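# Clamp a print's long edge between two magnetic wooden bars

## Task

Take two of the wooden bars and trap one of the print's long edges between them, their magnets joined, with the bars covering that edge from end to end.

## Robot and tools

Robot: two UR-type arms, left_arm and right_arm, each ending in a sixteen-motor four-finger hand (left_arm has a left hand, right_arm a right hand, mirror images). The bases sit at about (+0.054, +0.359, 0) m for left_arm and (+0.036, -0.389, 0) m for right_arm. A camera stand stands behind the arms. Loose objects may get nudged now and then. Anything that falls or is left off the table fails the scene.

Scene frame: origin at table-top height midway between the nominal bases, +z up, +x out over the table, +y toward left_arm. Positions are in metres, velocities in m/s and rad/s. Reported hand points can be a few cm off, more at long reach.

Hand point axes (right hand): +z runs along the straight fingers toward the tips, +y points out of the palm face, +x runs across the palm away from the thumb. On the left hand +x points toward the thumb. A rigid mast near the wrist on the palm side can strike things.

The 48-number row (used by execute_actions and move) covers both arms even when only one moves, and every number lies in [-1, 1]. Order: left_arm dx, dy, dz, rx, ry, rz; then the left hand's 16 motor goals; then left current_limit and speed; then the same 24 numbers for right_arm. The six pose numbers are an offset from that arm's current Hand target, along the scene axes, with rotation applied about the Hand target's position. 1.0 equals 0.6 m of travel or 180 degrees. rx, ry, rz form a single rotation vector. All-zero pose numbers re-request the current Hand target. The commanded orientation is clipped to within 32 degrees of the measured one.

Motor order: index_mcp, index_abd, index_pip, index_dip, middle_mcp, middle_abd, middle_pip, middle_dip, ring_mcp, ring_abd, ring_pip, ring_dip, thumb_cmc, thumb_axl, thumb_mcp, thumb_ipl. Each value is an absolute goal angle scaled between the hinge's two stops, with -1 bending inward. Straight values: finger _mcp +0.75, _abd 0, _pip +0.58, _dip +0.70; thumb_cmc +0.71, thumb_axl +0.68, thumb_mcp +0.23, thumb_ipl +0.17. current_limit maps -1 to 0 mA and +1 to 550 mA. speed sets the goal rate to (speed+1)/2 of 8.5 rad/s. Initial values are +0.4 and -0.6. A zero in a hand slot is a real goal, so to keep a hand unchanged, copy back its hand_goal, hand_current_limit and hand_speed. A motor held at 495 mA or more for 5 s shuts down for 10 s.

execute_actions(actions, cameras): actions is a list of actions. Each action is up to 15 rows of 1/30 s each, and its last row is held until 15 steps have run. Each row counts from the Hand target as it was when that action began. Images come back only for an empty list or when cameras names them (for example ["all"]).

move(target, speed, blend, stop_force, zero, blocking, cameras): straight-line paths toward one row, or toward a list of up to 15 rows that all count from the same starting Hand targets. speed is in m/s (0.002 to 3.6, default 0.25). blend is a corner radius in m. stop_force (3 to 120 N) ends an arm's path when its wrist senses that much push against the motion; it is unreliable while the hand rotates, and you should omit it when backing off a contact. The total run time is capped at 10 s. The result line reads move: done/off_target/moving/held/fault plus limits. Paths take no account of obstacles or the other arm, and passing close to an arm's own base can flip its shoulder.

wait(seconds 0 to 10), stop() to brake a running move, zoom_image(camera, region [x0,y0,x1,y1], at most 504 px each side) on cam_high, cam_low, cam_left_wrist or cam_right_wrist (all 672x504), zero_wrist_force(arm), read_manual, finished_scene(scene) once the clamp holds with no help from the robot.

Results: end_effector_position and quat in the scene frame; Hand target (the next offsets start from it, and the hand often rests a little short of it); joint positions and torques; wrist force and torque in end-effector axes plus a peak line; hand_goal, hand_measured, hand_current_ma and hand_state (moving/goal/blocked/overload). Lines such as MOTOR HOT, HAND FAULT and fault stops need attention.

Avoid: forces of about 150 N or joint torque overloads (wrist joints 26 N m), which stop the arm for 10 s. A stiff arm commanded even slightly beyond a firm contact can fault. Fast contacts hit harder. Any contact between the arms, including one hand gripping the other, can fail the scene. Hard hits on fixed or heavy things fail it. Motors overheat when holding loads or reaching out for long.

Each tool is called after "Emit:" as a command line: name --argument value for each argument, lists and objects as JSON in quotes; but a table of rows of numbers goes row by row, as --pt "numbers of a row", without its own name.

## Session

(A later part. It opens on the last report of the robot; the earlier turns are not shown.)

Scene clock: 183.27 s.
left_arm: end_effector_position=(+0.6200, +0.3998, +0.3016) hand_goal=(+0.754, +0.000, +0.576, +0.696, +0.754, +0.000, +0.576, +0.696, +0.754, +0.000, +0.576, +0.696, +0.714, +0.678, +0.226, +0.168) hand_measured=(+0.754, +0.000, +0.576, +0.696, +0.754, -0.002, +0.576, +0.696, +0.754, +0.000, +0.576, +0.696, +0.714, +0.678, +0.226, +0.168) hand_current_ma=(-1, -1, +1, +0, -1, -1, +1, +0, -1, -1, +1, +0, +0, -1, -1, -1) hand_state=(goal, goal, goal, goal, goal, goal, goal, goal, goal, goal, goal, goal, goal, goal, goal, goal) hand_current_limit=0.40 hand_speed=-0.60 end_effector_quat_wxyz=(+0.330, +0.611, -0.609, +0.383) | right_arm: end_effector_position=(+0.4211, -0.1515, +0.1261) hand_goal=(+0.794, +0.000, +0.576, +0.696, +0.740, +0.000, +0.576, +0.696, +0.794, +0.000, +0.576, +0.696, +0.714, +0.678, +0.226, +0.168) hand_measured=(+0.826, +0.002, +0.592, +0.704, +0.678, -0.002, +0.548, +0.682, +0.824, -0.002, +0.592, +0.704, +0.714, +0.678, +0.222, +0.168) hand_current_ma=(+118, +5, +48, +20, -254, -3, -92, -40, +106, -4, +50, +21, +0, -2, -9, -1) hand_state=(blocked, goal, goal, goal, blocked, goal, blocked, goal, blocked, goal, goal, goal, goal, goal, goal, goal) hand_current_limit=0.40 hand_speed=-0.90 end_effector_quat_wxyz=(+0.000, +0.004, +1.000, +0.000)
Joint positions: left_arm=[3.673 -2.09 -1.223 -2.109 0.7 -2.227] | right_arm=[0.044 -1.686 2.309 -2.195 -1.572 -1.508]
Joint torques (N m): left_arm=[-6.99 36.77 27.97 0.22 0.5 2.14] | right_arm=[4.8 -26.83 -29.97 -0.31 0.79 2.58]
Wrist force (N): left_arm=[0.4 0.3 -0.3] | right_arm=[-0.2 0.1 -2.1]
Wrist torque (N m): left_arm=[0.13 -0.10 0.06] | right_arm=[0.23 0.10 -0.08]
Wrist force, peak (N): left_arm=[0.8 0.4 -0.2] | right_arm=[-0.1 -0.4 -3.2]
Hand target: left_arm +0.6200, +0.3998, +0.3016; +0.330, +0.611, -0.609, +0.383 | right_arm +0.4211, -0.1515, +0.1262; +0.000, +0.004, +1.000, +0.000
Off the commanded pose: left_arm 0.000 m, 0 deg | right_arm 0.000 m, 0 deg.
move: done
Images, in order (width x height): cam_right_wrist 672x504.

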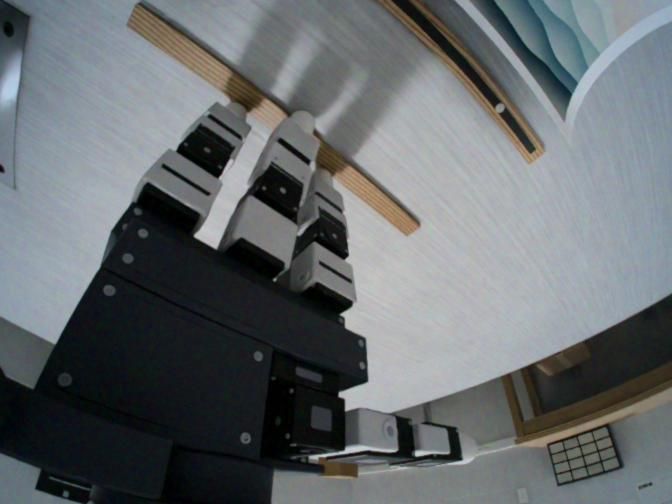

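Emit:
move --pt "0 0 0 0 0 0 0.754 0 0.576 0.696 0.754 0 0.576 0.696 0.754 0 0.576 0.696 0.714 0.678 0.226 0.168 0.4 -0.6 0 0 0 0 0 0 0.918 0 0.576 0.696 0.589 0 0.576 0.696 0.918 0 0.576 0.696 0.714 0.678 0.226 0.168 0.4 -0.6" --pt "0 0 0 0 0 0 0.754 0 0.576 0.696 0.754 0 0.576 0.696 0.754 0 0.576 0.696 0.714 0.678 0.226 0.168 0.4 -0.6 0 0 0.173 0 0 0 0.918 0 0.576 0.696 0.589 0 0.576 0.696 0.918 0 0.576 0.696 0.714 0.678 0.226 0.168 0.4 -0.6" --pt "0 0 0 0 0 0 0.754 0 0.576 0.696 0.754 0 0.576 0.696 0.754 0 0.576 0.696 0.714 0.678 0.226 0.168 0.4 -0.6 -0.160 -0.1265 0.173 0 0 0.5 0.754 0.15 0.576 -0.681 0.754 -0.15 0.576 -0.681 -0.479 -0.2 0.576 0.696 -0.571 0.678 0.226 0.168 0.4 -0.6" --cameras '["cam_high","cam_right_wrist"]' --speed '[0.1,0.15,0.25]'

Emit:
zoom_image --camera "cam_high" --region '[130, 170, 290, 340]'

Emit:
zoom_image --camera "cam_right_wrist" --region '[100, 0, 436, 252]'

Scene clock: 204.97 s.
left_arm: end_effector_position=(+0.6200, +0.3998, +0.3016) hand_goal=(+0.754, +0.000, +0.576, +0.696, +0.754, +0.000, +0.576, +0.696, +0.754, +0.000, +0.576, +0.696, +0.714, +0.678, +0.226, +0.168) hand_measured=(+0.754, +0.000, +0.576, +0.696, +0.754, -0.002, +0.576, +0.696, +0.754, +0.000, +0.576, +0.696, +0.714, +0.678, +0.226, +0.168) hand_current_ma=(-1, -1, +1, +0, -1, -1, +1, +0, -1, -1, +1, +0, +0, -1, -1, -1) hand_state=(goal, goal, goal, goal, goal, goal, goal, goal, goal, goal, goal, goal, goal, goal, goal, goal) hand_current_limit=0.40 hand_speed=-0.60 end_effector_quat_wxyz=(+0.330, +0.611, -0.609, +0.383) | right_arm: end_effector_position=(+0.3251, -0.2274, +0.2300) hand_goal=(+0.754, +0.150, +0.576, -0.680, +0.754, -0.150, +0.576, -0.680, -0.478, -0.200, +0.576, +0.696, -0.570, +0.678, +0.226, +0.168) hand_measured=(+0.756, +0.146, +0.578, -0.676, +0.750, -0.146, +0.574, -0.676, -0.456, -0.196, +0.578, +0.698, -0.568, +0.678, +0.222, +0.168) hand_current_ma=(+2, -10, +4, +9, -10, +9, -6, +9, +75, +7, +4, +7, +6, -2, -9, -1) hand_state=(goal, goal, goal, goal, goal, goal, goal, goal, blocked, goal, goal, goal, goal, goal, goal, goal) hand_current_limit=0.40 hand_speed=-0.60 end_effector_quat_wxyz=(-0.001, +0.704, -0.710, +0.000)
Joint positions: left_arm=[3.673 -2.09 -1.223 -2.109 0.7 -2.227] | right_arm=[0.003 -1.805 2.106 -1.873 -1.57 -3.12]
Joint torques (N m): left_arm=[-7.84 37.28 28.76 0.41 0.36 2.18] | right_arm=[12.31 -24.07 -11.7 -0.3 2.67 -1.88]
Wrist force (N): left_arm=[0.5 0.4 -0.2] | right_arm=[-0.2 0.3 0.4]
Wrist torque (N m): left_arm=[0.13 -0.10 0.07] | right_arm=[0.13 -0.03 0.04]
Wrist force, peak (N): left_arm=[1.0 0.0 -0.2] | right_arm=[-0.2 0.1 -2.5]
Hand target: left_arm +0.6200, +0.3998, +0.3016; +0.330, +0.611, -0.609, +0.383 | right_arm +0.3251, -0.2274, +0.2300; -0.001, +0.704, -0.710, +0.000
Off the commanded pose: left_arm 0.000 m, 0 deg | right_arm 0.000 m, 0 deg.
move: done
Images, in order (width x height): cam_high 672x504, cam_right_wrist 672x504.

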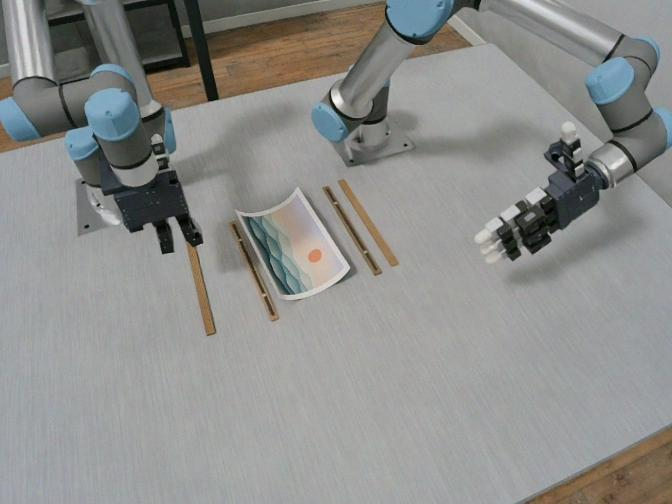

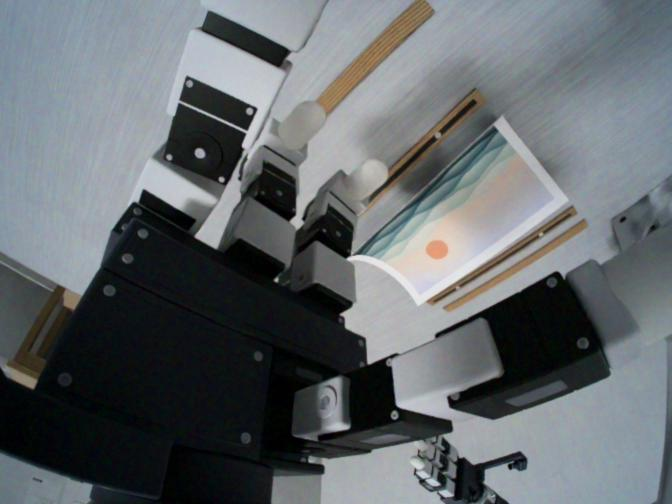

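Scaled by 2.965 from the camera's 672x504 image, which has a finer 960x720 frame.

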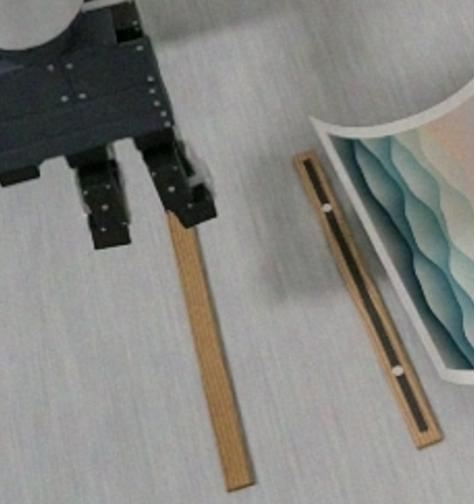

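Scaled by 1.500 from the camera's 672x504 image, which has a finer 960x720 frame.

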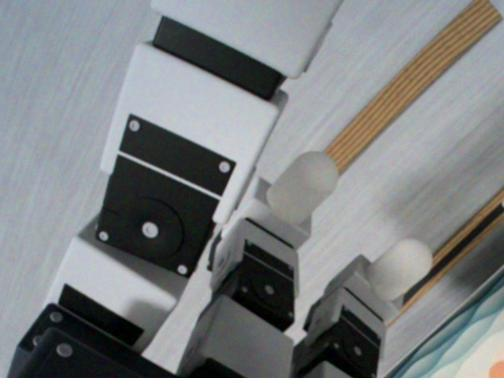

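Emit:
move --target '[0,0,0,0,0,0,0.754,0,0.576,0.696,0.754,0,0.576,0.696,0.754,0,0.576,0.696,0.714,0.678,0.226,0.168,0.4,-0.6,0,0,-0.2067,0,0,0,0.754,0.15,0.576,-0.681,0.754,-0.15,0.576,-0.681,-0.479,-0.2,0.576,0.696,-0.571,0.678,0.226,0.168,0.4,-0.6]' --cameras '["cam_high","cam_right_wrist"]' --speed 0.12

Emit:
zoom_image --camera "cam_high" --region '[150, 200, 250, 300]'

Emit:
zoom_image --camera "cam_right_wrist" --region '[200, 0, 452, 189]'

Scene clock: 207.87 s.
left_arm: end_effector_position=(+0.6200, +0.3998, +0.3016) hand_goal=(+0.754, +0.000, +0.576, +0.696, +0.754, +0.000, +0.576, +0.696, +0.754, +0.000, +0.576, +0.696, +0.714, +0.678, +0.226, +0.168) hand_measured=(+0.754, +0.000, +0.576, +0.696, +0.754, -0.002, +0.576, +0.696, +0.754, +0.000, +0.576, +0.696, +0.714, +0.678, +0.226, +0.168) hand_current_ma=(-1, -1, +1, +0, -1, -1, +1, +0, -1, -1, +1, +0, +0, -1, -1, -1) hand_state=(goal, goal, goal, goal, goal, goal, goal, goal, goal, goal, goal, goal, goal, goal, goal, goal) hand_current_limit=0.40 hand_speed=-0.60 end_effector_quat_wxyz=(+0.330, +0.611, -0.609, +0.383) | right_arm: end_effector_position=(+0.3251, -0.2274, +0.1061) hand_goal=(+0.754, +0.150, +0.576, -0.680, +0.754, -0.150, +0.576, -0.680, -0.478, -0.200, +0.576, +0.696, -0.570, +0.678, +0.226, +0.168) hand_measured=(+0.756, +0.146, +0.578, -0.676, +0.750, -0.146, +0.574, -0.676, -0.456, -0.196, +0.578, +0.698, -0.568, +0.678, +0.222, +0.168) hand_current_ma=(+2, -10, +4, +9, -10, +9, -6, +9, +73, +7, +4, +7, +6, -2, -9, -1) hand_state=(goal, goal, goal, goal, goal, goal, goal, goal, blocked, goal, goal, goal, goal, goal, goal, goal) hand_current_limit=0.40 hand_speed=-0.60 end_effector_quat_wxyz=(-0.001, +0.704, -0.710, +0.000)
Joint positions: left_arm=[3.673 -2.09 -1.223 -2.109 0.7 -2.227] | right_arm=[0.003 -1.631 2.326 -2.267 -1.57 -3.12]
Joint torques (N m): left_arm=[-7.36 37.87 27.86 0.68 0.45 2.21] | right_arm=[12.24 -2.34 -5.71 -4.29 1.26 2.54]
Wrist force (N): left_arm=[0.6 0.1 -0.4] | right_arm=[0.1 0.3 0.3]
Wrist torque (N m): left_arm=[0.12 -0.12 0.08] | right_arm=[0.15 -0.06 0.00]
Wrist force, peak (N): left_arm=[0.7 0.5 -0.3] | right_arm=[-0.1 0.4 1.0]
Hand target: left_arm +0.6200, +0.3998, +0.3016; +0.330, +0.611, -0.609, +0.383 | right_arm +0.3251, -0.2274, +0.1060; -0.001, +0.704, -0.710, +0.000
Off the commanded pose: left_arm 0.000 m, 0 deg | right_arm 0.000 m, 0 deg.
move: done
Images, in order (width x height): cam_high 672x504, cam_right_wrist 672x504.

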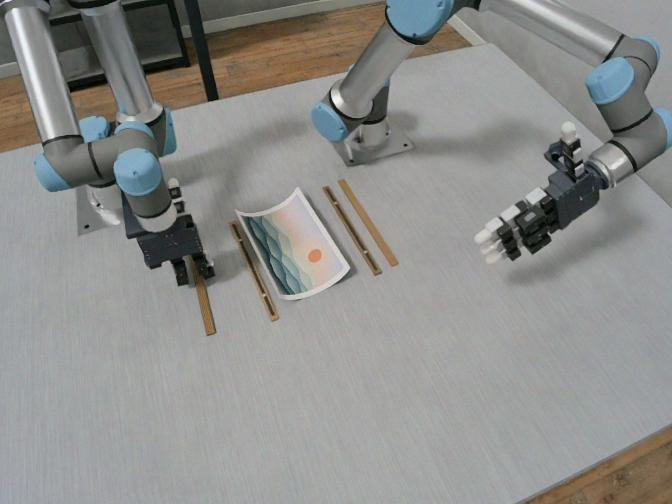

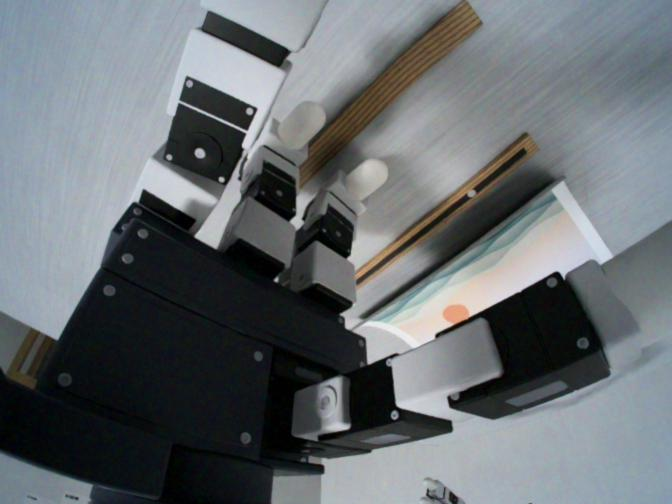

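Scaled by 5.040 from the camera's 672x504 image, which has a finer 960x720 frame.

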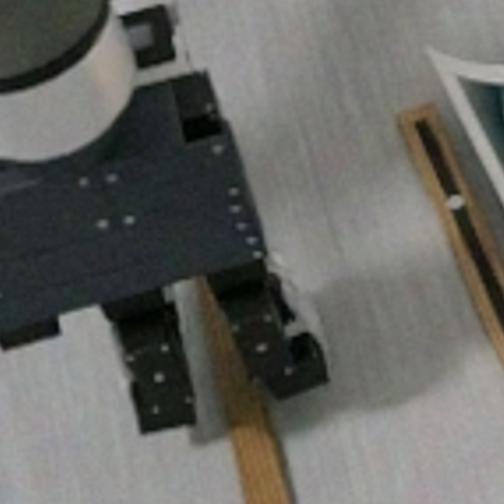

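Scaled by 2.000 from the camera's 672x504 image, which has a finer 960x720 frame.

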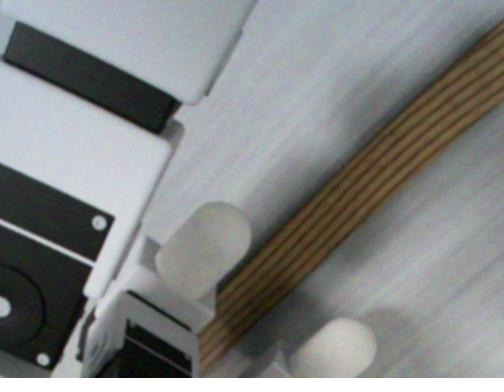

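Emit:
execute_actions --actions '[]' --cameras '["cam_right_wrist","cam_high"]'

Scene clock: 210.33 s.
left_arm: end_effector_position=(+0.6200, +0.3998, +0.3016) hand_goal=(+0.754, +0.000, +0.576, +0.696, +0.754, +0.000, +0.576, +0.696, +0.754, +0.000, +0.576, +0.696, +0.714, +0.678, +0.226, +0.168) hand_measured=(+0.754, +0.000, +0.576, +0.696, +0.754, -0.002, +0.576, +0.696, +0.754, +0.000, +0.576, +0.696, +0.714, +0.678, +0.226, +0.168) hand_current_ma=(-1, -1, +1, +0, -1, -1, +1, +0, -1, -1, +1, +0, +0, -1, -1, -1) hand_state=(goal, goal, goal, goal, goal, goal, goal, goal, goal, goal, goal, goal, goal, goal, goal, goal) hand_current_limit=0.40 hand_speed=-0.60 end_effector_quat_wxyz=(+0.330, +0.611, -0.609, +0.383) | right_arm: end_effector_position=(+0.3251, -0.2274, +0.1060) hand_goal=(+0.754, +0.150, +0.576, -0.680, +0.754, -0.150, +0.576, -0.680, -0.478, -0.200, +0.576, +0.696, -0.570, +0.678, +0.226, +0.168) hand_measured=(+0.756, +0.146, +0.578, -0.676, +0.750, -0.146, +0.574, -0.676, -0.456, -0.196, +0.578, +0.698, -0.568, +0.678, +0.222, +0.168) hand_current_ma=(+2, -10, +4, +9, -10, +9, -6, +9, +73, +7, +4, +7, +6, -2, -9, -1) hand_state=(goal, goal, goal, goal, goal, goal, goal, goal, blocked, goal, goal, goal, goal, goal, goal, goal) hand_current_limit=0.40 hand_speed=-0.60 end_effector_quat_wxyz=(-0.001, +0.704, -0.710, +0.000)
Joint positions: left_arm=[3.673 -2.09 -1.223 -2.109 0.7 -2.227] | right_arm=[0.003 -1.631 2.326 -2.267 -1.57 -3.12]
Joint velocities: within noise
Joint torques (N m): left_arm=[-9.27 36.68 27.64 0.6 0.43 2] | right_arm=[12.56 -3.12 -6.01 -4.32 2.43 2.46]
Wrist force (N): left_arm=[0.6 0.1 0.0] | right_arm=[0.0 0.3 0.4]
Wrist torque (N m): left_arm=[0.08 -0.11 0.08] | right_arm=[0.14 -0.05 -0.02]
Wrist force, peak (N): left_arm=[0.7 0.5 -0.5] | right_arm=[-0.1 0.6 0.4]
Hand target: left_arm +0.6200, +0.3998, +0.3016; +0.330, +0.611, -0.609, +0.383 | right_arm +0.3251, -0.2274, +0.1060; -0.001, +0.704, -0.710, +0.000
Off the commanded pose: left_arm 0.000 m, 0 deg | right_arm 0.000 m, 0 deg.
Images, in order (width x height): cam_high 672x504, cam_right_wrist 672x504.

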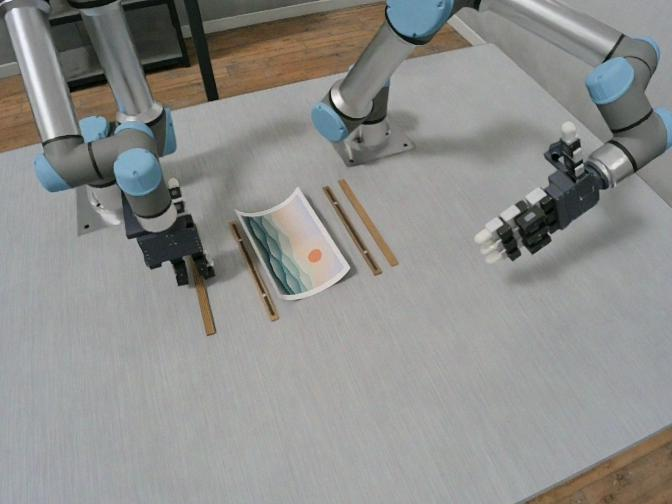

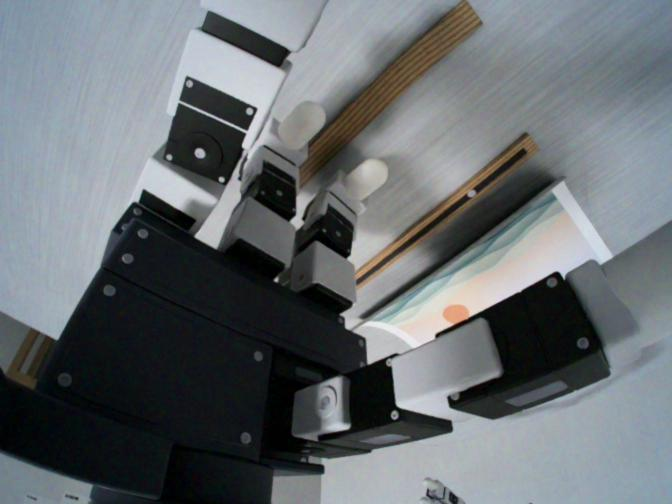

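Emit:
zoom_image --camera "cam_high" --region '[130, 210, 290, 345]'

Emit:
zoom_image --camera "cam_right_wrist" --region '[220, 60, 460, 240]'

Scaled by 3.150 from the camera's 672x504 image, which has a finer 960x720 frame.

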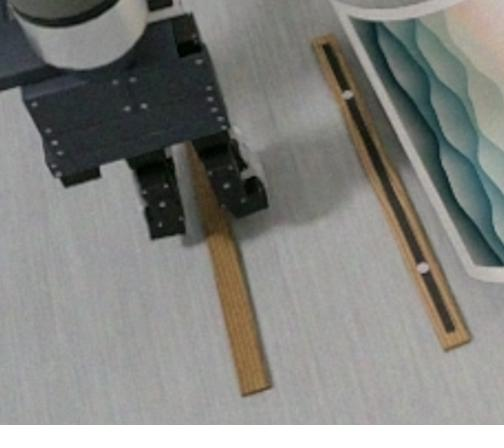

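Scaled by 2.100 from the camera's 672x504 image, which has a finer 960x720 frame.

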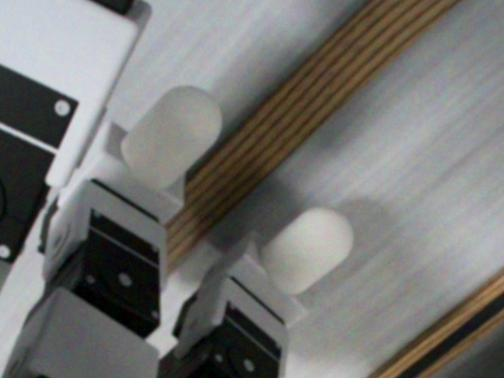

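Emit:
move --pt "0 0 0 0 0 0 0.754 0 0.576 0.696 0.754 0 0.576 0.696 0.754 0 0.576 0.696 0.714 0.678 0.226 0.168 0.4 -0.6 0 0.00833 0 0 0 0 0.754 0.15 0.576 -0.681 0.754 -0.15 0.576 -0.681 -0.479 -0.2 0.576 0.696 -0.571 0.678 0.226 0.168 0.4 -0.6" --pt "0 0 0 0 0 0 0.754 0 0.576 0.696 0.754 0 0.576 0.696 0.754 0 0.576 0.696 0.714 0.678 0.226 0.168 0.4 -0.6 0 0.00833 -0.0285 0 0 0 0.754 0.15 0.576 -0.681 0.754 -0.15 0.576 -0.681 -0.479 -0.2 0.576 0.696 -0.571 0.678 0.226 0.168 0.4 -0.6" --speed 0.03 --cameras '["cam_right_wrist","cam_high"]'

Emit:
zoom_image --camera "cam_high" --region '[150, 220, 250, 305]'

Emit:
zoom_image --camera "cam_right_wrist" --region '[220, 60, 460, 240]'

Scene clock: 215.80 s.
left_arm: end_effector_position=(+0.6200, +0.3998, +0.3016) hand_goal=(+0.754, +0.000, +0.576, +0.696, +0.754, +0.000, +0.576, +0.696, +0.754, +0.000, +0.576, +0.696, +0.714, +0.678, +0.226, +0.168) hand_measured=(+0.754, +0.000, +0.576, +0.696, +0.754, -0.002, +0.576, +0.696, +0.754, +0.000, +0.576, +0.696, +0.714, +0.678, +0.226, +0.168) hand_current_ma=(-1, -1, +1, +0, -1, -1, +1, +0, -1, -1, +1, +0, +0, -1, -1, -1) hand_state=(goal, goal, goal, goal, goal, goal, goal, goal, goal, goal, goal, goal, goal, goal, goal, goal) hand_current_limit=0.40 hand_speed=-0.60 end_effector_quat_wxyz=(+0.330, +0.611, -0.609, +0.383) | right_arm: end_effector_position=(+0.3251, -0.2224, +0.0889) hand_goal=(+0.754, +0.150, +0.576, -0.680, +0.754, -0.150, +0.576, -0.680, -0.478, -0.200, +0.576, +0.696, -0.570, +0.678, +0.226, +0.168) hand_measured=(+0.756, +0.146, +0.578, -0.676, +0.750, -0.146, +0.574, -0.676, -0.456, -0.196, +0.578, +0.698, -0.568, +0.678, +0.222, +0.168) hand_current_ma=(+2, -10, +4, +9, -10, +9, -6, +9, +73, +7, +4, +7, +6, -2, -9, -1) hand_state=(goal, goal, goal, goal, goal, goal, goal, goal, blocked, goal, goal, goal, goal, goal, goal, goal) hand_current_limit=0.40 hand_speed=-0.60 end_effector_quat_wxyz=(-0.001, +0.704, -0.710, +0.000)
Joint positions: left_arm=[3.673 -2.09 -1.223 -2.109 0.7 -2.227] | right_arm=[0.016 -1.589 2.345 -2.327 -1.57 -3.107]
Joint torques (N m): left_arm=[-8.38 37.44 28.48 0.71 0.27 2.1] | right_arm=[12.5 -4.71 -6.46 -4.4 0.42 2.49]
Wrist force (N): left_arm=[0.4 0.0 -0.2] | right_arm=[-0.2 0.3 0.4]
Wrist torque (N m): left_arm=[0.09 -0.09 0.06] | right_arm=[0.14 -0.03 -0.06]
Wrist force, peak (N): left_arm=[0.7 0.6 -0.1] | right_arm=[-0.2 0.4 0.5]
Hand target: left_arm +0.6200, +0.3998, +0.3016; +0.330, +0.611, -0.609, +0.383 | right_arm +0.3251, -0.2224, +0.0889; -0.001, +0.704, -0.710, +0.000
Off the commanded pose: left_arm 0.000 m, 0 deg | right_arm 0.000 m, 0 deg.
move: done
Images, in order (width x height): cam_high 672x504, cam_right_wrist 672x504.

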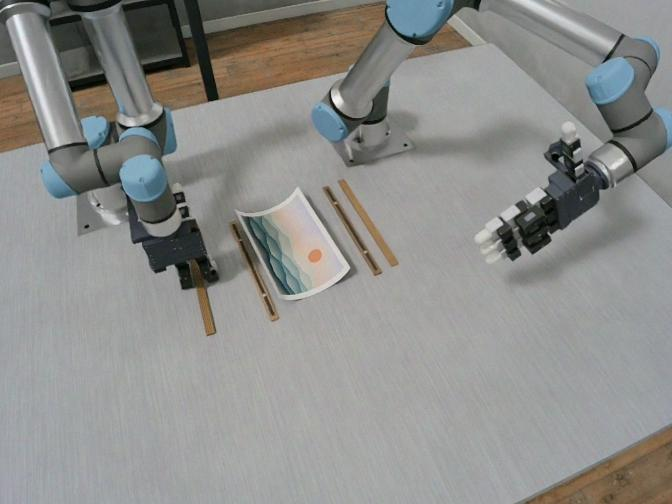

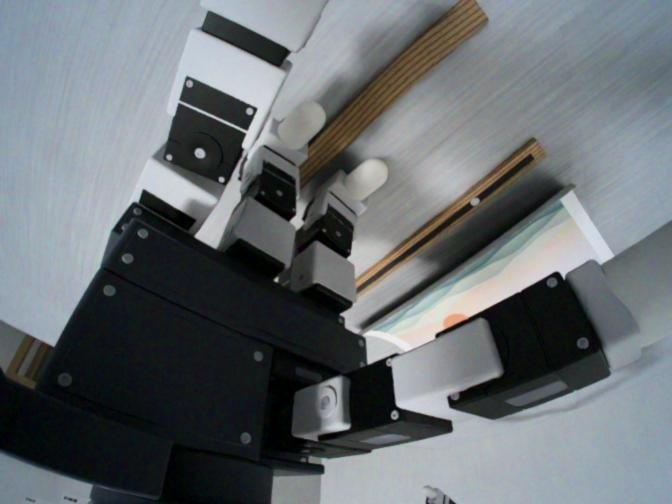

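Scaled by 5.040 from the camera's 672x504 image, which has a finer 960x720 frame.

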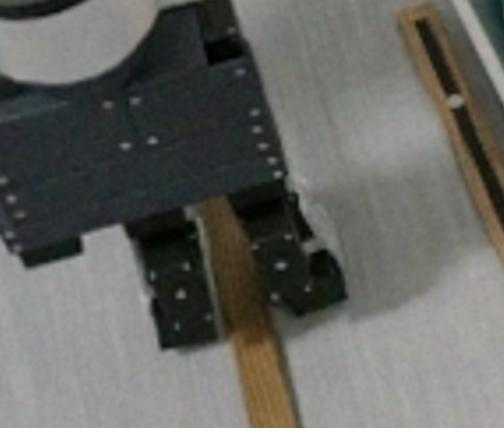

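Scaled by 2.100 from the camera's 672x504 image, which has a finer 960x720 frame.

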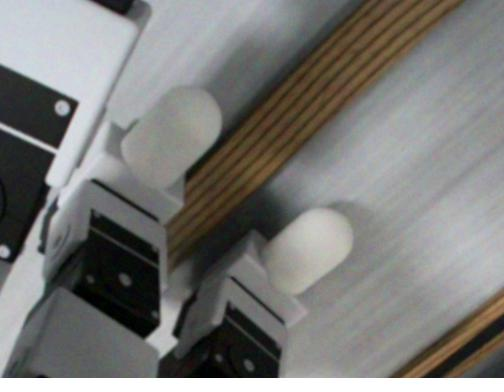

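Emit:
move --target '[0,0,0,0,0,0,0.754,0,0.576,0.696,0.754,0,0.576,0.696,0.754,0,0.576,0.696,0.714,0.678,0.226,0.168,0.4,-0.6,0,0.0033,-0.012,0,0,0,0.754,0.15,0.576,-0.681,0.754,-0.15,0.576,-0.681,-0.479,-0.2,0.576,0.696,-0.571,0.678,0.226,0.168,0.4,-0.6]' --speed 0.004 --stop_force 3

Scene clock: 222.37 s.
left_arm: end_effector_position=(+0.6200, +0.3998, +0.3016) hand_goal=(+0.754, +0.000, +0.576, +0.696, +0.754, +0.000, +0.576, +0.696, +0.754, +0.000, +0.576, +0.696, +0.714, +0.678, +0.226, +0.168) hand_measured=(+0.754, +0.000, +0.576, +0.696, +0.754, -0.002, +0.576, +0.696, +0.754, +0.000, +0.576, +0.696, +0.714, +0.678, +0.226, +0.168) hand_current_ma=(-1, -1, +1, +0, -1, -1, +1, +0, -1, -1, +1, +0, +0, -1, -1, -1) hand_state=(goal, goal, goal, goal, goal, goal, goal, goal, goal, goal, goal, goal, goal, goal, goal, goal) hand_current_limit=0.40 hand_speed=-0.60 end_effector_quat_wxyz=(+0.330, +0.611, -0.609, +0.383) | right_arm: end_effector_position=(+0.3251, -0.2211, +0.0845) hand_goal=(+0.754, +0.150, +0.576, -0.680, +0.754, -0.150, +0.576, -0.680, -0.478, -0.200, +0.576, +0.696, -0.570, +0.678, +0.226, +0.168) hand_measured=(+0.754, +0.146, +0.578, -0.676, +0.750, -0.146, +0.574, -0.676, -0.456, -0.196, +0.578, +0.698, -0.568, +0.678, +0.222, +0.168) hand_current_ma=(+2, -10, +4, +9, -10, +7, -3, +9, +73, +6, +4, +7, +6, -2, -9, -1) hand_state=(goal, goal, goal, goal, goal, goal, goal, goal, blocked, goal, goal, goal, goal, goal, goal, goal) hand_current_limit=0.40 hand_speed=-0.60 end_effector_quat_wxyz=(-0.001, +0.704, -0.710, +0.000)
Joint positions: left_arm=[3.673 -2.09 -1.223 -2.109 0.7 -2.227] | right_arm=[0.019 -1.578 2.35 -2.343 -1.57 -3.104]
Joint torques (N m): left_arm=[-8.51 37.77 28.76 0.75 0.43 1.84] | right_arm=[-11.47 -28.32 -27.2 -0.18 -1.81 -1.63]
Wrist force (N): left_arm=[0.2 0.4 -0.1] | right_arm=[0.1 0.4 -3.3]
Wrist torque (N m): left_arm=[0.12 -0.06 0.04] | right_arm=[0.40 0.04 -0.04]
Wrist force, peak (N): left_arm=[1.0 0.6 -0.3] | right_arm=[0.4 0.6 -6.8]
Hand target: left_arm +0.6200, +0.3998, +0.3016; +0.330, +0.611, -0.609, +0.383 | right_arm +0.3252, -0.2211, +0.0845; -0.001, +0.704, -0.710, +0.000 (not the last commanded pose)
Off the commanded pose: left_arm 0.000 m, 0 deg | right_arm 0.003 m, 0 deg.
move: contact (right_arm)

Emit:
move --target '[0,0,0,0,0,0,0.754,0,0.576,0.696,0.754,0,0.576,0.696,0.754,0,0.576,0.696,0.714,0.678,0.226,0.168,0.4,-0.6,0,0,0,0,0,0,0.754,-0.12,0.576,-0.681,0.754,0.12,0.576,-0.681,-0.479,-0.2,0.576,0.696,-0.571,0.678,0.226,0.168,0.4,-0.9]' --cameras '["cam_right_wrist","cam_high"]'

Emit:
zoom_image --camera "cam_high" --region '[150, 220, 250, 305]'

Emit:
zoom_image --camera "cam_right_wrist" --region '[220, 60, 460, 240]'

Scene clock: 223.67 s.
left_arm: end_effector_position=(+0.6200, +0.3998, +0.3016) hand_goal=(+0.754, +0.000, +0.576, +0.696, +0.754, +0.000, +0.576, +0.696, +0.754, +0.000, +0.576, +0.696, +0.714, +0.678, +0.226, +0.168) hand_measured=(+0.754, +0.000, +0.576, +0.696, +0.754, -0.002, +0.576, +0.696, +0.754, +0.000, +0.576, +0.696, +0.714, +0.678, +0.226, +0.168) hand_current_ma=(-1, -1, +1, +0, -1, -1, +1, +0, -1, -1, +1, +0, +0, -1, -1, -1) hand_state=(goal, goal, goal, goal, goal, goal, goal, goal, goal, goal, goal, goal, goal, goal, goal, goal) hand_current_limit=0.40 hand_speed=-0.60 end_effector_quat_wxyz=(+0.330, +0.611, -0.609, +0.383) | right_arm: end_effector_position=(+0.3252, -0.2211, +0.0845) hand_goal=(+0.754, -0.120, +0.576, -0.680, +0.754, +0.120, +0.576, -0.680, -0.478, -0.200, +0.576, +0.696, -0.570, +0.678, +0.226, +0.168) hand_measured=(+0.754, +0.050, +0.578, -0.676, +0.752, -0.044, +0.574, -0.676, -0.456, -0.196, +0.578, +0.698, -0.568, +0.678, +0.222, +0.168) hand_current_ma=(+2, +385, +4, +9, -7, -384, -3, +9, +73, +6, +4, +7, +6, -2, -9, -1) hand_state=(goal, blocked, goal, goal, goal, blocked, goal, goal, blocked, goal, goal, goal, goal, goal, goal, goal) hand_current_limit=0.40 hand_speed=-0.90 end_effector_quat_wxyz=(-0.001, +0.704, -0.710, +0.000)
Joint positions: left_arm=[3.673 -2.09 -1.223 -2.109 0.7 -2.227] | right_arm=[0.019 -1.578 2.35 -2.343 -1.57 -3.104]
Joint torques (N m): left_arm=[-8.71 37.56 27.33 0.74 0.68 1.91] | right_arm=[-10.5 -27.26 -27.63 -0.8 -1.97 -1.77]
Wrist force (N): left_arm=[0.6 0.2 -0.4] | right_arm=[0.1 0.4 0.2]
Wrist torque (N m): left_arm=[0.12 -0.12 0.07] | right_arm=[0.16 -0.05 -0.04]
Wrist force, peak (N): left_arm=[0.7 0.6 -0.2] | right_arm=[0.3 0.6 -3.6]
Hand target: left_arm +0.6200, +0.3998, +0.3016; +0.330, +0.611, -0.609, +0.383 | right_arm +0.3252, -0.2211, +0.0845; -0.001, +0.704, -0.710, +0.000
Off the commanded pose: left_arm 0.000 m, 0 deg | right_arm 0.000 m, 0 deg.
move: done
Images, in order (width x height): cam_high 672x504, cam_right_wrist 672x504.

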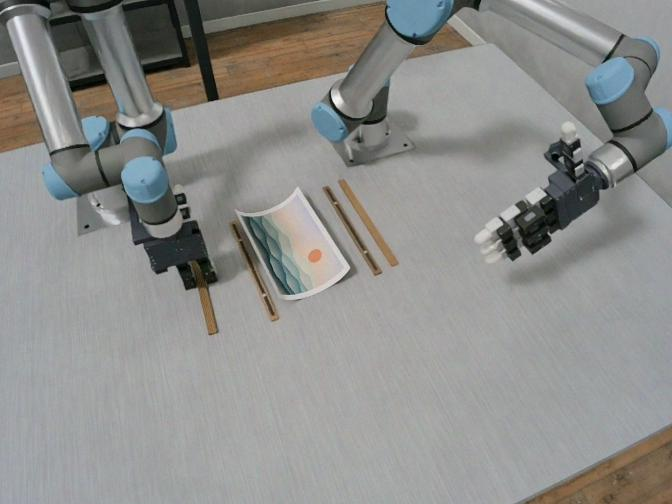

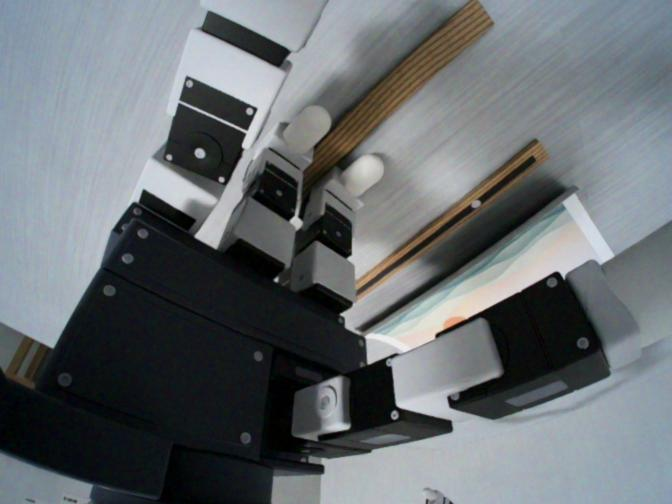

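Scaled by 5.040 from the camera's 672x504 image, which has a finer 960x720 frame.

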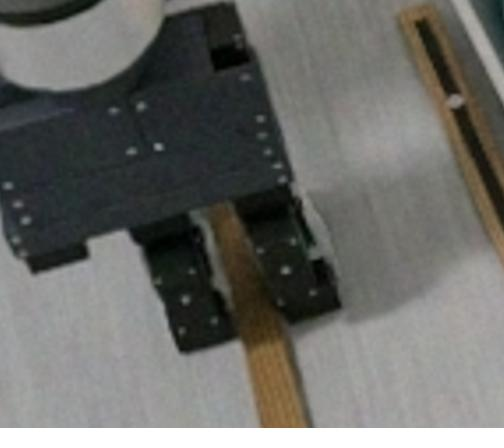

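Scaled by 2.100 from the camera's 672x504 image, which has a finer 960x720 frame.

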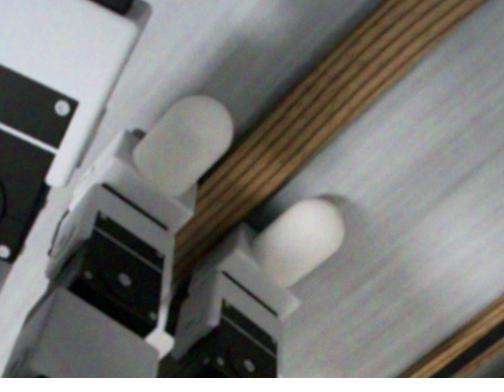

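Emit:
move --target '[0,0,0,0,0,0,0.754,0,0.576,0.696,0.754,0,0.576,0.696,0.754,0,0.576,0.696,0.714,0.678,0.226,0.168,0.4,-0.6,0,0,0.025,0,0,0,0.754,-0.12,0.576,-0.681,0.754,0.12,0.576,-0.681,-0.479,-0.2,0.576,0.696,-0.571,0.678,0.226,0.168,0.4,-0.9]' --speed 0.01 --cameras '["cam_right_wrist","cam_high"]'

Emit:
zoom_image --camera "cam_high" --region '[130, 210, 290, 345]'

Emit:
zoom_image --camera "cam_right_wrist" --region '[220, 60, 460, 240]'

Scene clock: 226.57 s.
left_arm: end_effector_position=(+0.6200, +0.3998, +0.3016) hand_goal=(+0.754, +0.000, +0.576, +0.696, +0.754, +0.000, +0.576, +0.696, +0.754, +0.000, +0.576, +0.696, +0.714, +0.678, +0.226, +0.168) hand_measured=(+0.754, +0.000, +0.576, +0.696, +0.754, -0.002, +0.576, +0.696, +0.754, +0.000, +0.576, +0.696, +0.714, +0.678, +0.226, +0.168) hand_current_ma=(-1, -1, +1, +0, -1, -1, +1, +0, -1, -1, +1, +0, +0, -1, -1, -1) hand_state=(goal, goal, goal, goal, goal, goal, goal, goal, goal, goal, goal, goal, goal, goal, goal, goal) hand_current_limit=0.40 hand_speed=-0.60 end_effector_quat_wxyz=(+0.330, +0.611, -0.609, +0.383) | right_arm: end_effector_position=(+0.3252, -0.2211, +0.0994) hand_goal=(+0.754, -0.120, +0.576, -0.680, +0.754, +0.120, +0.576, -0.680, -0.478, -0.200, +0.576, +0.696, -0.570, +0.678, +0.226, +0.168) hand_measured=(+0.754, +0.050, +0.578, -0.676, +0.752, -0.044, +0.574, -0.676, -0.456, -0.196, +0.578, +0.698, -0.568, +0.678, +0.222, +0.168) hand_current_ma=(+2, +385, +4, +9, -7, -385, -3, +9, +73, +6, +4, +7, +6, -2, -9, -1) hand_state=(goal, blocked, goal, goal, goal, blocked, goal, goal, blocked, goal, goal, goal, goal, goal, goal, goal) hand_current_limit=0.40 hand_speed=-0.90 end_effector_quat_wxyz=(-0.001, +0.704, -0.710, +0.000)
Joint positions: left_arm=[3.673 -2.09 -1.223 -2.109 0.7 -2.227] | right_arm=[0.019 -1.611 2.33 -2.29 -1.57 -3.104]
Joint torques (N m): left_arm=[-6.99 37.88 27.7 0.77 0.43 2.15] | right_arm=[-8.6 -27.21 -29.25 -0.28 -1.63 -1.03]
Wrist force (N): left_arm=[0.6 0.2 -0.5] | right_arm=[-0.1 0.2 0.7]
Wrist torque (N m): left_arm=[0.13 -0.12 0.08] | right_arm=[0.10 -0.04 -0.06]
Wrist force, peak (N): left_arm=[0.8 0.5 -0.3] | right_arm=[-0.3 0.4 0.7]
Hand target: left_arm +0.6200, +0.3998, +0.3016; +0.330, +0.611, -0.609, +0.383 | right_arm +0.3252, -0.2211, +0.0995; -0.001, +0.704, -0.710, +0.000
Off the commanded pose: left_arm 0.000 m, 0 deg | right_arm 0.000 m, 0 deg.
move: done
Images, in order (width x height): cam_high 672x504, cam_right_wrist 672x504.

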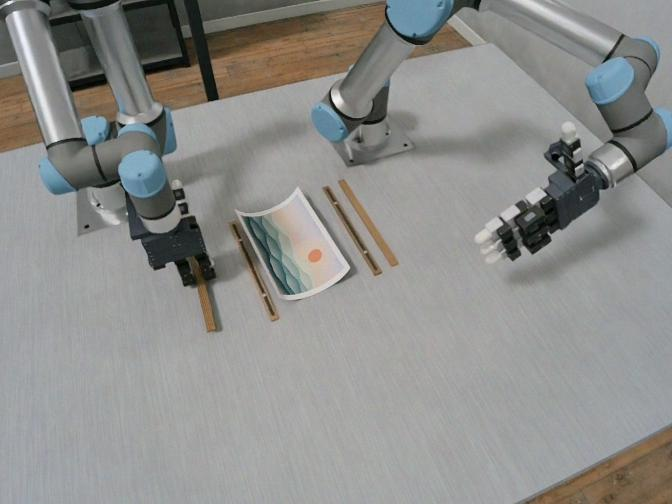

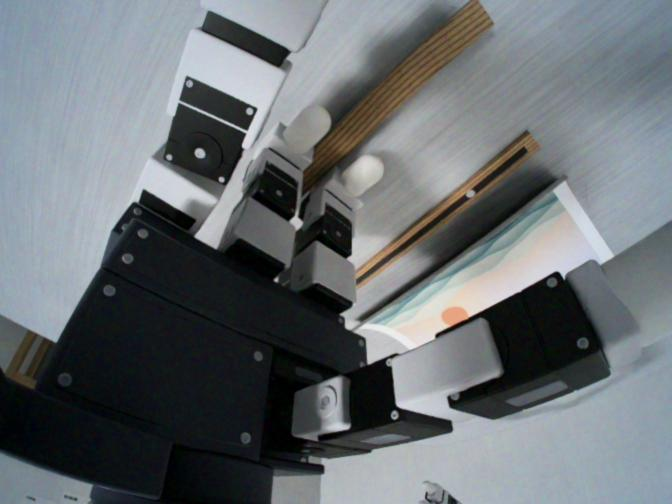

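Scaled by 3.150 from the camera's 672x504 image, which has a finer 960x720 frame.

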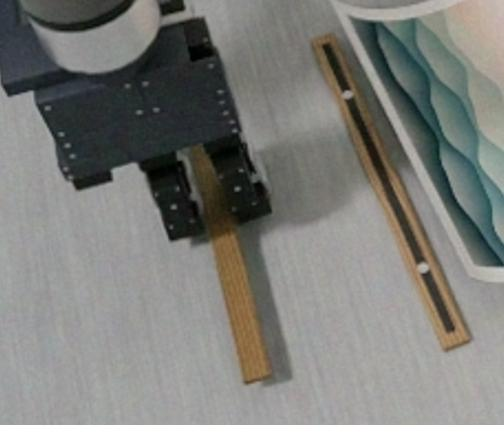

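Scaled by 2.100 from the camera's 672x504 image, which has a finer 960x720 frame.

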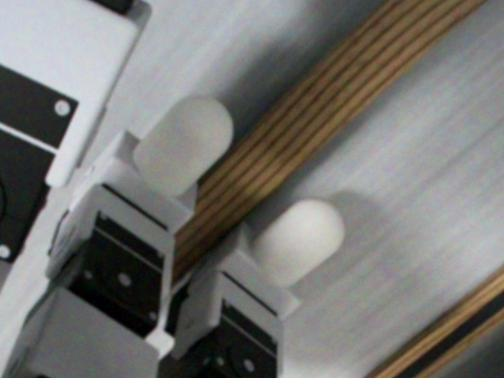

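Emit:
move --pt "0 0 0 0 0 0 0.754 0 0.576 0.696 0.754 0 0.576 0.696 0.754 0 0.576 0.696 0.714 0.678 0.226 0.168 0.4 -0.6 0 0 0.1008 0 0 0 0.754 -0.12 0.576 -0.681 0.754 0.12 0.576 -0.681 -0.479 -0.2 0.576 0.696 -0.571 0.678 0.226 0.168 0.4 -0.9" --pt "0 0 0 0 0 0 0.754 0 0.576 0.696 0.754 0 0.576 0.696 0.754 0 0.576 0.696 0.714 0.678 0.226 0.168 0.4 -0.6 0.0228 0.2272 0.1008 0 0 0.025 0.754 -0.12 0.576 -0.681 0.754 0.12 0.576 -0.681 -0.479 -0.2 0.576 0.696 -0.571 0.678 0.226 0.168 0.4 -0.9" --speed 0.05 --blend '[0.02,0]' --cameras '["cam_right_wrist","cam_high"]'

Emit:
zoom_image --camera "cam_high" --region '[200, 180, 360, 335]'

Emit:
zoom_image --camera "cam_right_wrist" --region '[220, 60, 460, 240]'

Scene clock: 235.43 s.
left_arm: end_effector_position=(+0.6200, +0.3998, +0.3016) hand_goal=(+0.754, +0.000, +0.576, +0.696, +0.754, +0.000, +0.576, +0.696, +0.754, +0.000, +0.576, +0.696, +0.714, +0.678, +0.226, +0.168) hand_measured=(+0.754, +0.000, +0.576, +0.696, +0.754, -0.002, +0.576, +0.696, +0.754, +0.000, +0.576, +0.696, +0.714, +0.678, +0.226, +0.168) hand_current_ma=(-1, -1, +1, +0, -1, -1, +1, +0, -1, -1, +1, +0, +0, -1, -1, -1) hand_state=(goal, goal, goal, goal, goal, goal, goal, goal, goal, goal, goal, goal, goal, goal, goal, goal) hand_current_limit=0.40 hand_speed=-0.60 end_effector_quat_wxyz=(+0.330, +0.611, -0.609, +0.383) | right_arm: end_effector_position=(+0.3388, -0.0850, +0.1599) hand_goal=(+0.754, -0.120, +0.576, -0.680, +0.754, +0.120, +0.576, -0.680, -0.478, -0.200, +0.576, +0.696, -0.570, +0.678, +0.226, +0.168) hand_measured=(+0.754, +0.050, +0.578, -0.676, +0.752, -0.044, +0.574, -0.676, -0.456, -0.196, +0.578, +0.698, -0.568, +0.678, +0.222, +0.168) hand_current_ma=(+2, +385, +4, +9, -7, -385, -3, +9, +73, +6, +4, +7, +6, -2, -9, -1) hand_state=(goal, blocked, goal, goal, goal, blocked, goal, goal, blocked, goal, goal, goal, goal, goal, goal, goal) hand_current_limit=0.40 hand_speed=-0.90 end_effector_quat_wxyz=(-0.001, +0.732, -0.682, +0.000)
Joint positions: left_arm=[3.673 -2.09 -1.223 -2.109 0.7 -2.227] | right_arm=[0.347 -1.509 2.036 -2.099 -1.57 -2.855]
Joint torques (N m): left_arm=[-8.22 37.02 27.15 0.77 0.4 2.03] | right_arm=[12.03 -10.94 -34 -0.08 -2.85 2.31]
Wrist force (N): left_arm=[0.6 0.3 -0.3] | right_arm=[-0.2 0.4 0.5]
Wrist torque (N m): left_arm=[0.13 -0.12 0.08] | right_arm=[0.14 -0.02 -0.08]
Wrist force, peak (N): left_arm=[0.7 0.5 -0.5] | right_arm=[0.0 0.4 1.0]
Hand target: left_arm +0.6200, +0.3998, +0.3016; +0.330, +0.611, -0.609, +0.383 | right_arm +0.3388, -0.0848, +0.1599; -0.001, +0.732, -0.682, +0.000
Off the commanded pose: left_arm 0.000 m, 0 deg | right_arm 0.000 m, 0 deg.
move: done
Images, in order (width x height): cam_high 672x504, cam_right_wrist 672x504.

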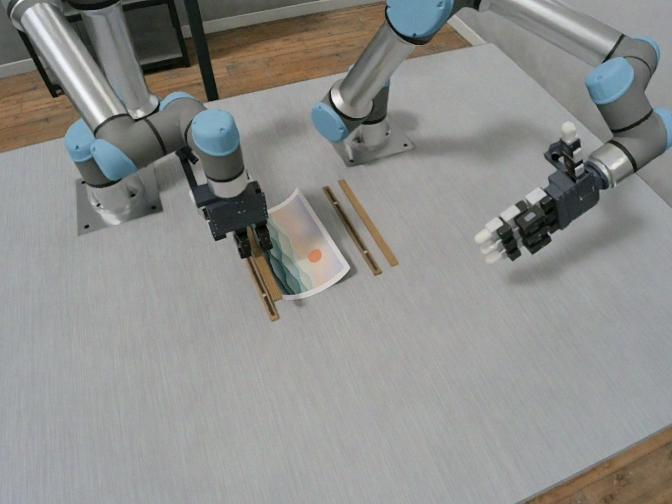

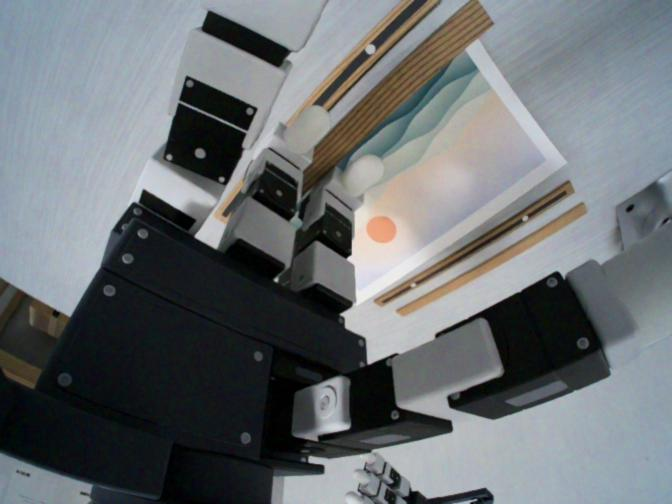

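Scaled by 3.150 from the camera's 672x504 image, which has a finer 960x720 frame.

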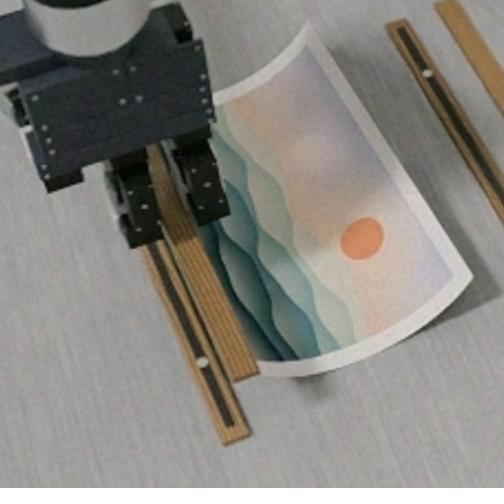

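Scaled by 2.100 from the camera's 672x504 image, which has a finer 960x720 frame.

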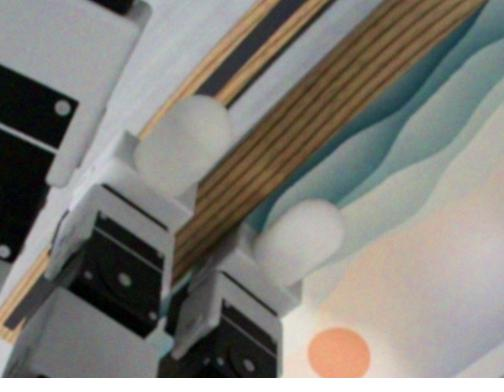

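Emit:
zoom_image --camera "cam_high" --region '[230, 220, 310, 330]'

Emit:
zoom_image --camera "cam_right_wrist" --region '[180, 0, 520, 255]'

Scaled by 4.582 from the camera's 672x504 image, which has a finer 960x720 frame.

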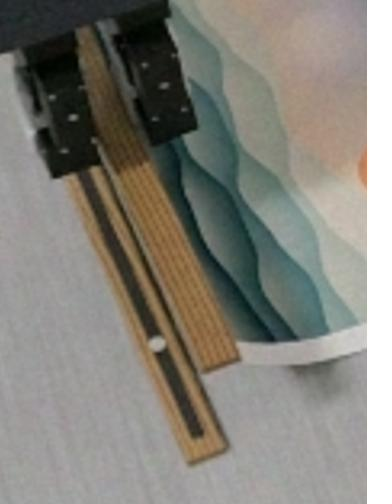

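Scaled by 1.482 from the camera's 672x504 image, which has a finer 960x720 frame.

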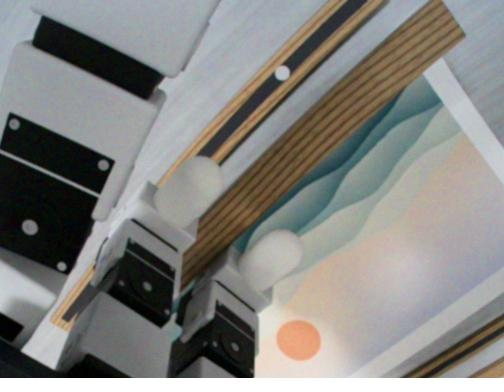

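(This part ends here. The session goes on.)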